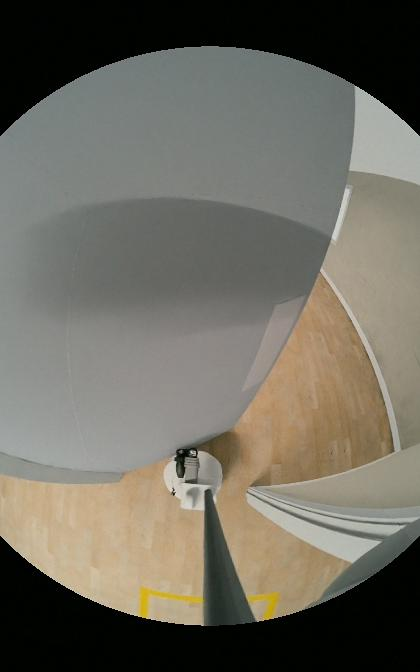

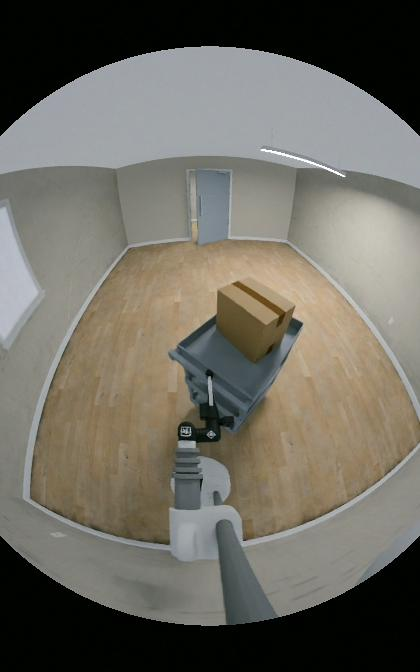

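Request:
{"name": "move", "arguments": {
  "r1": {"base":{"translate_m":0.4,"strafe_m":0.12},"pace":"slow","contact_limits":{"translate_m":0.8}},
  "r2": {"base":{"strafe_m":-0.6},"pace":"slow","contact_limits":{"strafe_m":0.4}},
  "blocking": false,
  "cameras": []
}}

Request:
{"name": "wait", "arguments": {
  "seconds": 5,
  "cameras": []
}}

Request:
{"name": "wait", "arguments": {
  "seconds": 4,
  "cameras": ["r2_head_right_camera","r1_head_right_camera","r1_head_left_camera"]
}}

Scene clock: 301.37 s.
move: r1 moving; r2 moving
r1.base_odometry: x=-1.863 y=+0.582 heading=-2.358
r1.turned_by_wheels: +0.001
r1.turned_by_imu: +0.001
r1.base_tilt: forward=-1.6 right=+1.3
r1.lidar_m: 0.25 - 0.25 0.28 0.61 3.11 3.04 3.11 0.40 0.45 2.44 0.31
r1.base_status: translate_m moving; strafe_m moving
r1.joint_positions: lift_m=+0.124 arm_m=-0.001 wrist_yaw_rad=+3.207 wrist_pitch_rad=+0.002 wrist_roll_rad=+0.000 gripper_m=+0.056
r1.joint_status: not commanded
r1.measured_speeds: translate_m=+0.051 strafe_m=+0.014 rotate_rad=-0.005 lift_m=+0.000 arm_m=+0.000 wrist_yaw_rad=+0.000 wrist_pitch_rad=+0.000 wrist_roll_rad=+0.000
r1.motor_effort: lift_m=+20(20) arm_m=+10(10) wheel_0=+12(12) wheel_1=+16(19) wheel_2=-17(19)
r1.servo_current: wrist_yaw_rad=91(91) wrist_pitch_rad=33(52) wrist_roll_rad=46(52) gripper_m=46(46)
r1.contact_limits: translate_m 0.8
r1.hand_pose: x=-0.1232 y=+0.0683 z=+0.3019 quat_wxyz=(-0.033, -0.001, +0.000, +0.999) (m; r1's base frame)
r1.wrist_depth_mm: - - 131 - - - - / - - 131 - - - - / - 113 131 - - - - / - 132 177 - - - - / 196 - - - - - - / 212 1229 192 1205 187 1160 1098 / 211 759 750 788 788 759 798
r2.base_odometry: x=+0.847 y=-0.351 heading=-2.944
r2.turned_by_wheels: +0.001
r2.turned_by_imu: +0.002
r2.base_tilt: forward=-0.7 right=+0.0
r2.lidar_m: 0.48 2.82 1.97 1.86 0.89 0.60 0.56 0.59 0.81 1.97 2.97 0.39
r2.base_status: strafe_m moving
r2.joint_positions: lift_m=+0.687 arm_m=+0.060 wrist_yaw_rad=+0.006 wrist_pitch_rad=+0.007 wrist_roll_rad=+1.569 gripper_m=-0.029
r2.joint_status: not commanded
r2.measured_speeds: translate_m=-0.001 strafe_m=-0.056 rotate_rad=+0.004 lift_m=+0.000 arm_m=+0.000 wrist_yaw_rad=+0.019 wrist_pitch_rad=+0.000 wrist_roll_rad=+0.000
r2.motor_effort: lift_m=+21(21) arm_m=-4(4) wheel_0=+14(16) wheel_1=-6(7) wheel_2=+1(5)
r2.servo_current: wrist_yaw_rad=46(59) wrist_pitch_rad=52(52) wrist_roll_rad=46(59) gripper_m=104(104)
r2.contact_limits: strafe_m 0.4
r2.hand_pose: x=+0.5198 y=-0.0857 z=+0.8629 quat_wxyz=(+0.708, +0.707, +0.005, +0.000) (m; r2's base frame)
r2.wrist_depth_mm: 332 325 322 - - - - / - 370 373 - 137 - - / - 459 449 - 160 - - / - - - - 180 554 - / - - - 114 214 1576 500 / - - 187 135 178 1464 469 / - - - - 389 394 394
pictures: none
No camera images: "cameras" was empty.

Scene clock: 306.27 s.
earlier move: r1 done; r2 moving
r1.base_odometry: x=-2.055 y=+0.226 heading=-2.358
r1.turned_by_wheels: +0.000
r1.turned_by_imu: +0.001
r1.base_tilt: forward=-1.6 right=+1.3
r1.lidar_m: 0.33 0.25 - 0.25 0.25 0.59 3.43 0.73 0.72 2.37 2.57 3.67
r1.base_status: done
r1.joint_positions: lift_m=+0.124 arm_m=+0.000 wrist_yaw_rad=+3.196 wrist_pitch_rad=+0.002 wrist_roll_rad=+0.000 gripper_m=+0.056
r1.joint_status: not commanded
r1.measured_speeds: all 0
r1.motor_effort: lift_m=+19(20) arm_m=+4(10) wheel_0=+3(12) wheel_1=+12(19) wheel_2=-7(19)
r1.servo_current: wrist_yaw_rad=59(98) wrist_pitch_rad=39(52) wrist_roll_rad=52(65) gripper_m=39(46)
r1.contact_limits: translate_m 0.8
r1.hand_pose: x=-0.1219 y=+0.0715 z=+0.3019 quat_wxyz=(-0.027, -0.001, +0.000, +1.000) (m; r1's base frame)
r1.wrist_depth_mm: - 133 132 - - - - / - 112 132 - - - - / - 114 139 - - - - / - 134 185 - - - - / 205 - - - - - 1618 / 220 1205 193 1229 187 1138 946 / 217 759 750 798 778 768 707
r2.base_odometry: x=+0.752 y=+0.122 heading=-2.944
r2.turned_by_wheels: +0.000
r2.turned_by_imu: +0.002
r2.base_tilt: forward=-0.7 right=+0.1
r2.lidar_m: 0.48 0.51 2.44 2.33 0.85 0.58 0.54 0.57 0.76 1.86 2.49 0.45
r2.base_status: strafe_m moving
r2.joint_positions: lift_m=+0.687 arm_m=+0.060 wrist_yaw_rad=+0.006 wrist_pitch_rad=+0.007 wrist_roll_rad=+1.569 gripper_m=-0.029
r2.joint_status: not commanded
r2.measured_speeds: translate_m=+0.000 strafe_m=-0.098 rotate_rad=+0.002 lift_m=+0.000 arm_m=+0.000 wrist_yaw_rad=+0.000 wrist_pitch_rad=+0.000 wrist_roll_rad=+0.000
r2.motor_effort: lift_m=+21(22) arm_m=-4(4) wheel_0=+10(21) wheel_1=-4(7) wheel_2=+0(5)
r2.servo_current: wrist_yaw_rad=46(78) wrist_pitch_rad=46(52) wrist_roll_rad=39(65) gripper_m=91(104)
r2.contact_limits: strafe_m 0.4
r2.hand_pose: x=+0.5198 y=-0.0858 z=+0.8629 quat_wxyz=(+0.708, +0.707, +0.005, +0.000) (m; r2's base frame)
r2.wrist_depth_mm: - - - 147 204 1537 - / - - 564 151 210 - - / - 418 421 155 216 - - / - 442 442 160 222 831 - / - - 473 167 229 - - / - - 186 170 179 - - / - - - - 242 1576 492
wait: 4.90 of 5 s (r1 has come to rest)
pictures: none
No camera images: "cameras" was empty.

Scene clock: 308.00 s.
earlier move: r2 done
r1.base_odometry: x=-2.055 y=+0.226 heading=-2.358
r1.turned_by_wheels: +0.000
r1.turned_by_imu: +0.000
r1.base_tilt: forward=-1.6 right=+1.3
r1.lidar_m: 0.32 0.25 - 0.25 0.26 0.60 3.43 0.74 0.72 2.36 2.58 3.68
r1.base_status: done
r1.joint_positions: lift_m=+0.124 arm_m=+0.000 wrist_yaw_rad=+3.196 wrist_pitch_rad=+0.002 wrist_roll_rad=+0.000 gripper_m=+0.056
r1.joint_status: not commanded
r1.measured_speeds: all 0
r1.motor_effort: lift_m=+20(20) arm_m=+4(10) wheel_0=+3(12) wheel_1=+12(19) wheel_2=-7(19)
r1.servo_current: wrist_yaw_rad=59(98) wrist_pitch_rad=46(52) wrist_roll_rad=59(65) gripper_m=39(52)
r1.contact_limits: translate_m 0.8
r1.hand_pose: x=-0.1219 y=+0.0715 z=+0.3019 quat_wxyz=(-0.027, -0.001, +0.000, +1.000) (m; r1's base frame)
r1.wrist_depth_mm: - 133 133 - - - - / - 112 133 - - - - / - 114 138 - - - - / - 134 186 - - - - / 205 - - - - - 1537 / 220 1182 194 1160 187 1118 931 / 218 759 759 788 778 750 707
r2.base_odometry: x=+0.732 y=+0.223 heading=-2.944
r2.turned_by_wheels: +0.000
r2.turned_by_imu: +0.000
r2.base_tilt: forward=-0.6 right=+0.1
r2.lidar_m: 0.45 0.49 2.57 2.43 0.86 0.58 0.53 0.58 0.78 1.87 2.37 0.48
r2.base_status: done
r2.joint_positions: lift_m=+0.687 arm_m=+0.060 wrist_yaw_rad=+0.006 wrist_pitch_rad=+0.007 wrist_roll_rad=+1.569 gripper_m=-0.029
r2.joint_status: not commanded
r2.measured_speeds: all 0
r2.motor_effort: lift_m=+21(22) arm_m=-4(4) wheel_0=+6(21) wheel_1=-4(7) wheel_2=+0(5)
r2.servo_current: wrist_yaw_rad=46(78) wrist_pitch_rad=46(59) wrist_roll_rad=39(65) gripper_m=98(104)
r2.contact_limits: strafe_m 0.4
r2.hand_pose: x=+0.5198 y=-0.0858 z=+0.8629 quat_wxyz=(+0.708, +0.707, +0.005, +0.000) (m; r2's base frame)
r2.wrist_depth_mm: - - - 161 220 1661 1160 / - - - 163 222 809 - / - 424 421 165 224 809 - / - 442 442 167 228 831 - / - 469 459 169 230 831 - / - - 185 171 179 - - / - - 504 - 236 1576 -
wait: 1.73 of 4 s (r2 has come to rest)
pictures: r1_head_left_camera, r1_head_right_camera, r2_head_right_camera
Images, in order (width x height): r1_head_left_camera 420x672, r1_head_right_camera 420x672, r2_head_right_camera 420x672.

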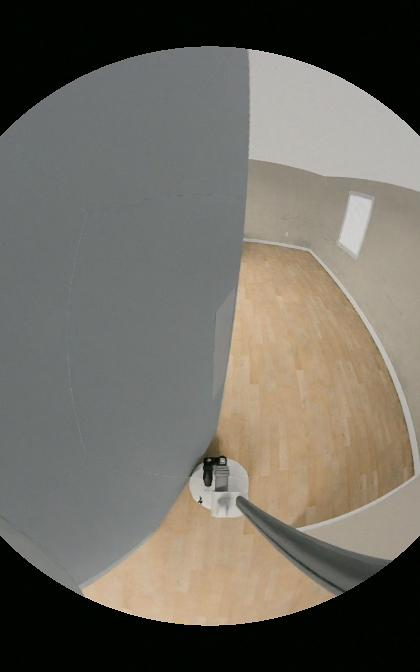

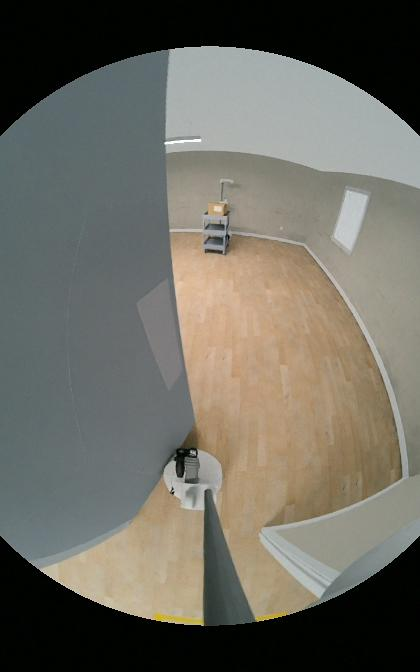

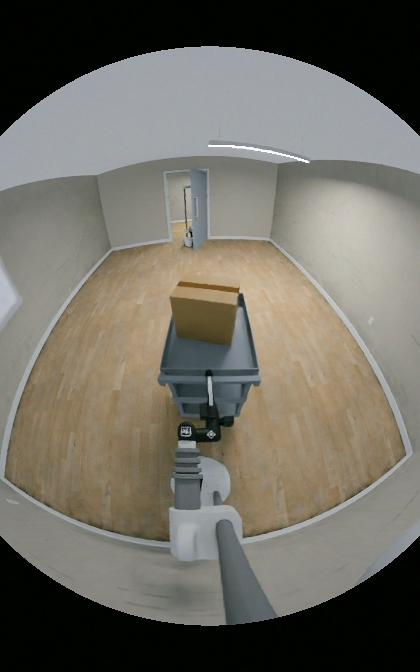

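Request:
{"name": "move", "arguments": {
  "r1": {"base":{"translate_m":0.25,"strafe_m":0.3},"pace":"slow","contact_limits":{"translate_m":0.8}},
  "r2": {"base":{"rotate_rad":0.24},"pace":"slow"},
  "blocking": false,
  "cameras": []
}}

Request:
{"name": "wait", "arguments": {
  "seconds": 1.5,
  "cameras": []
}}

Request:
{"name": "move", "arguments": {
  "r2": {"base":{"strafe_m":-0.38},"pace":"slow","contact_limits":{"strafe_m":0.4}},
  "blocking": false,
  "cameras": []
}}

Request:
{"name": "wait", "arguments": {
  "seconds": 5,
  "cameras": ["r2_head_right_camera","r1_head_right_camera","r1_head_left_camera"]
}}

Scene clock: 322.60 s.
move: r1 moving; r2 moving
r1.base_odometry: x=-2.054 y=+0.213 heading=-2.358
r1.turned_by_wheels: +0.000
r1.turned_by_imu: +0.000
r1.base_tilt: forward=-1.6 right=+1.2
r1.lidar_m: 0.32 0.25 - 0.25 0.25 0.59 3.44 0.75 0.72 2.40 2.57 3.65
r1.base_status: translate_m moving; strafe_m moving
r1.joint_positions: lift_m=+0.124 arm_m=+0.000 wrist_yaw_rad=+3.196 wrist_pitch_rad=+0.002 wrist_roll_rad=+0.000 gripper_m=+0.056
r1.joint_status: not commanded
r1.measured_speeds: translate_m=+0.031 strafe_m=+0.038 rotate_rad=+0.000 lift_m=+0.000 arm_m=+0.000 wrist_yaw_rad=+0.000 wrist_pitch_rad=+0.000 wrist_roll_rad=+0.000
r1.motor_effort: lift_m=+19(20) arm_m=+4(5) wheel_0=-5(8) wheel_1=+14(18) wheel_2=-8(10)
r1.servo_current: wrist_yaw_rad=59(59) wrist_pitch_rad=46(46) wrist_roll_rad=52(59) gripper_m=39(46)
r1.contact_limits: translate_m 0.8
r1.hand_pose: x=-0.1219 y=+0.0715 z=+0.3019 quat_wxyz=(-0.027, -0.001, +0.000, +1.000) (m; r1's base frame)
r1.wrist_depth_mm: - 132 133 - - - 640 / - 111 132 - - - 647 / - 114 138 - - - - / - 134 186 - - - - / 205 - - - - - 1576 / 220 1205 193 1182 187 1118 946 / 218 759 759 788 788 768 661
r2.base_odometry: x=+0.732 y=+0.223 heading=-2.821
r2.turned_by_wheels: +0.124
r2.turned_by_imu: +0.120
r2.base_tilt: forward=-0.6 right=+0.1
r2.lidar_m: 0.46 3.26 2.49 1.72 0.74 0.54 0.54 0.58 0.87 2.27 2.44 0.46
r2.base_status: rotate_rad moving
r2.joint_positions: lift_m=+0.687 arm_m=+0.060 wrist_yaw_rad=-0.007 wrist_pitch_rad=+0.007 wrist_roll_rad=+1.569 gripper_m=-0.029
r2.joint_status: not commanded
r2.measured_speeds: translate_m=+0.001 strafe_m=-0.002 rotate_rad=+0.476 lift_m=+0.000 arm_m=+0.000 wrist_yaw_rad=+0.000 wrist_pitch_rad=+0.000 wrist_roll_rad=+0.000
r2.motor_effort: lift_m=+22(22) arm_m=-3(4) wheel_0=-10(13) wheel_1=-10(10) wheel_2=-13(15)
r2.servo_current: wrist_yaw_rad=59(65) wrist_pitch_rad=46(52) wrist_roll_rad=46(59) gripper_m=98(104)
r2.hand_pose: x=+0.5186 y=-0.0895 z=+0.8629 quat_wxyz=(+0.708, +0.707, +0.000, -0.005) (m; r2's base frame)
r2.wrist_depth_mm: - - - 150 206 1464 - / - - 488 153 212 - - / - 421 421 157 217 820 - / - 452 445 162 224 831 - / - - 477 167 229 - - / - - 186 170 178 - - / - - - - 242 1708 477
pictures: none
No camera images: "cameras" was empty.

Scene clock: 323.47 s.
earlier move: r1 moving; r2 done
r1.base_odometry: x=-2.048 y=+0.139 heading=-2.358
r1.turned_by_wheels: +0.000
r1.turned_by_imu: +0.001
r1.base_tilt: forward=-1.6 right=+1.3
r1.lidar_m: 0.40 0.25 0.25 0.25 0.25 0.46 3.50 0.84 0.81 2.50 2.66 3.79
r1.base_status: translate_m moving; strafe_m moving
r1.joint_positions: lift_m=+0.124 arm_m=+0.000 wrist_yaw_rad=+3.196 wrist_pitch_rad=+0.002 wrist_roll_rad=+0.000 gripper_m=+0.056
r1.joint_status: not commanded
r1.measured_speeds: translate_m=+0.064 strafe_m=+0.075 rotate_rad=+0.003 lift_m=+0.000 arm_m=+0.000 wrist_yaw_rad=+0.000 wrist_pitch_rad=+0.000 wrist_roll_rad=+0.000
r1.motor_effort: lift_m=+19(20) arm_m=+5(5) wheel_0=-6(10) wheel_1=+15(19) wheel_2=-7(11)
r1.servo_current: wrist_yaw_rad=39(59) wrist_pitch_rad=39(46) wrist_roll_rad=39(59) gripper_m=39(46)
r1.contact_limits: translate_m 0.8
r1.hand_pose: x=-0.1219 y=+0.0715 z=+0.3019 quat_wxyz=(-0.027, -0.001, +0.000, +1.000) (m; r1's base frame)
r1.wrist_depth_mm: - 133 133 - - - 382 / - 112 133 - - - 392 / - 114 138 - - - 402 / - 134 186 - - - 410 / 206 - - - - - 413 / 219 1205 193 1229 187 1138 357 / 219 750 741 788 788 691 407
r2.base_odometry: x=+0.732 y=+0.223 heading=-2.706
r2.turned_by_wheels: +0.115
r2.turned_by_imu: +0.112
r2.base_tilt: forward=-0.7 right=+0.0
r2.lidar_m: 0.48 2.97 2.47 1.26 0.66 0.56 0.53 0.62 1.01 2.29 2.58 0.44
r2.base_status: done
r2.joint_positions: lift_m=+0.687 arm_m=+0.060 wrist_yaw_rad=-0.004 wrist_pitch_rad=+0.007 wrist_roll_rad=+1.569 gripper_m=-0.029
r2.joint_status: not commanded
r2.measured_speeds: all 0
r2.motor_effort: lift_m=+21(22) arm_m=+2(4) wheel_0=-3(13) wheel_1=-4(10) wheel_2=-7(15)
r2.servo_current: wrist_yaw_rad=39(65) wrist_pitch_rad=52(52) wrist_roll_rad=46(59) gripper_m=91(104)
r2.hand_pose: x=+0.5189 y=-0.0887 z=+0.8629 quat_wxyz=(+0.708, +0.707, +0.001, -0.004) (m; r2's base frame)
r2.wrist_depth_mm: - 407 397 122 178 - - / - 379 377 128 186 - - / - 421 418 136 197 - - / - 480 462 144 211 - - / - - 521 154 224 1808 - / - - 185 167 179 1499 488 / - - - - - 1618 1205
wait: 0.87 of 1.5 s (r2 has come to rest)
pictures: none
No camera images: "cameras" was empty.

Scene clock: 323.97 s.
earlier move: r1 moving
move: r2 moving
r1.base_odometry: x=-2.043 y=+0.089 heading=-2.358
r1.turned_by_wheels: +0.000
r1.turned_by_imu: +0.000
r1.base_tilt: forward=-1.6 right=+1.3
r1.lidar_m: 0.42 0.25 0.25 - 0.25 0.37 3.50 0.85 0.85 2.53 2.69 3.79
r1.base_status: translate_m moving; strafe_m moving
r1.joint_positions: lift_m=+0.124 arm_m=+0.000 wrist_yaw_rad=+3.196 wrist_pitch_rad=+0.002 wrist_roll_rad=+0.000 gripper_m=+0.056
r1.joint_status: not commanded
r1.measured_speeds: translate_m=+0.064 strafe_m=+0.078 rotate_rad=+0.000 lift_m=+0.000 arm_m=+0.000 wrist_yaw_rad=+0.000 wrist_pitch_rad=+0.000 wrist_roll_rad=+0.000
r1.motor_effort: lift_m=+19(20) arm_m=+5(5) wheel_0=-7(9) wheel_1=+14(16) wheel_2=-7(8)
r1.servo_current: wrist_yaw_rad=65(65) wrist_pitch_rad=39(46) wrist_roll_rad=59(59) gripper_m=39(39)
r1.contact_limits: translate_m 0.8
r1.hand_pose: x=-0.1219 y=+0.0715 z=+0.3019 quat_wxyz=(-0.027, -0.001, +0.000, +1.000) (m; r1's base frame)
r1.wrist_depth_mm: - 133 132 - - - 273 / - 111 133 - - - 306 / - 114 139 - - - 309 / - 134 186 - - - 314 / 206 - - - - 1618 286 / 220 1229 193 1205 187 539 317 / 218 759 759 798 778 459 317
r2.base_odometry: x=+0.726 y=+0.236 heading=-2.705
r2.turned_by_wheels: +0.001
r2.turned_by_imu: +0.001
r2.base_tilt: forward=-0.7 right=+0.0
r2.lidar_m: 0.50 2.96 2.48 1.30 0.69 0.55 0.52 0.65 1.03 2.28 2.55 0.44
r2.base_status: strafe_m moving
r2.joint_positions: lift_m=+0.687 arm_m=+0.060 wrist_yaw_rad=+0.001 wrist_pitch_rad=+0.007 wrist_roll_rad=+1.569 gripper_m=-0.029
r2.joint_status: not commanded
r2.measured_speeds: translate_m=+0.000 strafe_m=-0.055 rotate_rad=+0.002 lift_m=+0.000 arm_m=+0.000 wrist_yaw_rad=+0.025 wrist_pitch_rad=+0.000 wrist_roll_rad=+0.000
r2.motor_effort: lift_m=+21(22) arm_m=+4(4) wheel_0=+13(17) wheel_1=-5(7) wheel_2=+0(7)
r2.servo_current: wrist_yaw_rad=46(59) wrist_pitch_rad=52(52) wrist_roll_rad=52(52) gripper_m=91(98)
r2.contact_limits: strafe_m 0.4
r2.hand_pose: x=+0.5193 y=-0.0872 z=+0.8629 quat_wxyz=(+0.708, +0.707, +0.003, -0.002) (m; r2's base frame)
r2.wrist_depth_mm: - 387 379 118 172 - - / - 375 377 125 182 - - / - 421 415 132 194 - - / - 484 462 140 207 - - / - - 521 151 222 1863 - / - - 187 163 179 1499 484 / - - - - - 1618 1182
pictures: none
No camera images: "cameras" was empty.

Scene clock: 327.27 s.
earlier move: r1 done; r2 moving
r1.base_odometry: x=-2.021 y=-0.163 heading=-2.358
r1.turned_by_wheels: +0.000
r1.turned_by_imu: +0.002
r1.base_tilt: forward=-1.6 right=+1.3
r1.lidar_m: 3.31 0.33 0.25 - 0.25 0.25 0.61 1.13 1.13 2.73 2.88 4.15
r1.base_status: done
r1.joint_positions: lift_m=+0.124 arm_m=+0.000 wrist_yaw_rad=+3.196 wrist_pitch_rad=+0.002 wrist_roll_rad=+0.000 gripper_m=+0.056
r1.joint_status: not commanded
r1.measured_speeds: all 0
r1.motor_effort: lift_m=+19(20) arm_m=+4(5) wheel_0=-7(12) wheel_1=+9(16) wheel_2=-3(8)
r1.servo_current: wrist_yaw_rad=59(78) wrist_pitch_rad=46(52) wrist_roll_rad=52(65) gripper_m=39(46)
r1.contact_limits: translate_m 0.8
r1.hand_pose: x=-0.1219 y=+0.0715 z=+0.3019 quat_wxyz=(-0.027, -0.001, +0.000, +1.000) (m; r1's base frame)
r1.wrist_depth_mm: - 133 132 - 421 253 188 / - 112 133 - 430 256 190 / - 114 139 - 492 259 191 / - 134 186 - 442 260 193 / 205 - - - 452 262 194 / 220 1182 194 1205 189 263 194 / 218 759 750 778 404 216 194
r2.base_odometry: x=+0.589 y=+0.528 heading=-2.705
r2.turned_by_wheels: +0.000
r2.turned_by_imu: +0.001
r2.base_tilt: forward=-0.7 right=+0.1
r2.lidar_m: 0.46 3.42 2.80 1.44 0.78 0.62 0.61 0.71 1.13 1.96 2.21 0.44
r2.base_status: strafe_m moving
r2.joint_positions: lift_m=+0.687 arm_m=+0.060 wrist_yaw_rad=+0.006 wrist_pitch_rad=+0.007 wrist_roll_rad=+1.569 gripper_m=-0.029
r2.joint_status: not commanded
r2.measured_speeds: translate_m=-0.001 strafe_m=-0.100 rotate_rad=+0.004 lift_m=+0.000 arm_m=+0.000 wrist_yaw_rad=+0.000 wrist_pitch_rad=+0.000 wrist_roll_rad=+0.000
r2.motor_effort: lift_m=+21(22) arm_m=+4(4) wheel_0=+12(22) wheel_1=-4(7) wheel_2=+1(7)
r2.servo_current: wrist_yaw_rad=46(72) wrist_pitch_rad=46(59) wrist_roll_rad=46(59) gripper_m=85(98)
r2.contact_limits: strafe_m 0.4
r2.hand_pose: x=+0.5198 y=-0.0856 z=+0.8629 quat_wxyz=(+0.708, +0.707, +0.005, +0.000) (m; r2's base frame)
r2.wrist_depth_mm: - 436 427 122 178 - - / - 377 379 128 186 - - / - 421 415 135 197 - - / - 477 462 144 210 - - / - - 512 154 224 - - / - - 187 167 179 1499 496 / - - - - - 1537 1160
wait: 3.30 of 5 s (r1 has come to rest)
pictures: r1_head_left_camera, r1_head_right_camera, r2_head_right_camera
Images, in order (width x height): r1_head_left_camera 420x672, r1_head_right_camera 420x672, r2_head_right_camera 420x672.

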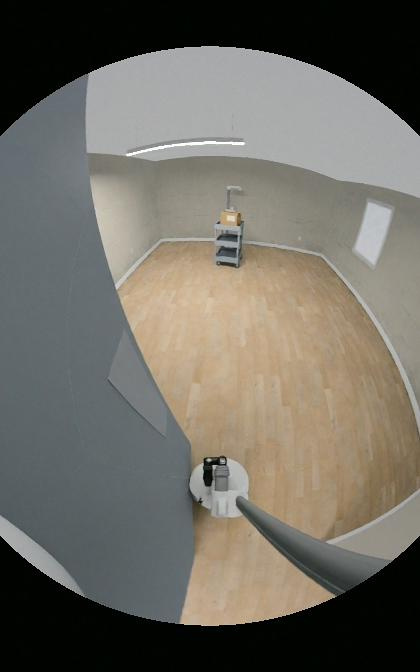

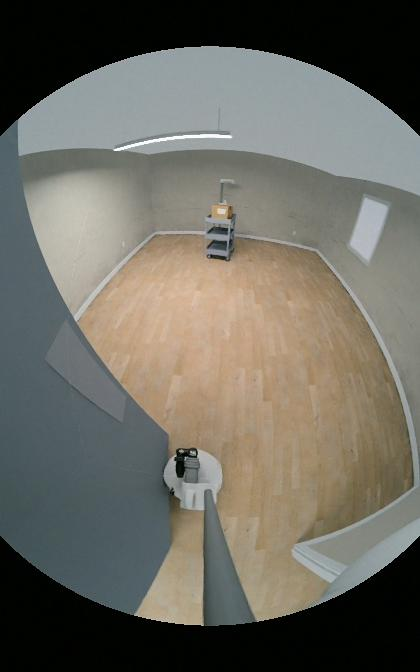

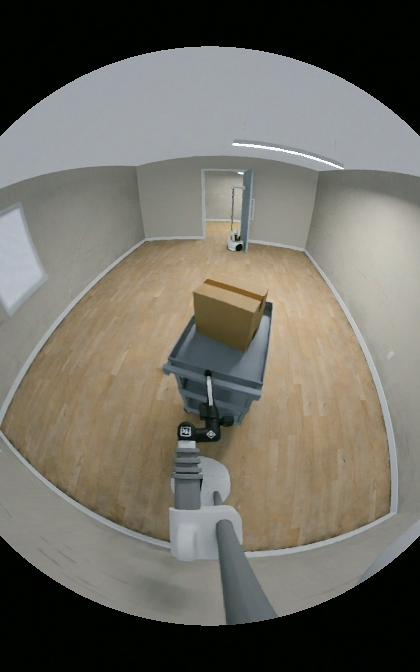

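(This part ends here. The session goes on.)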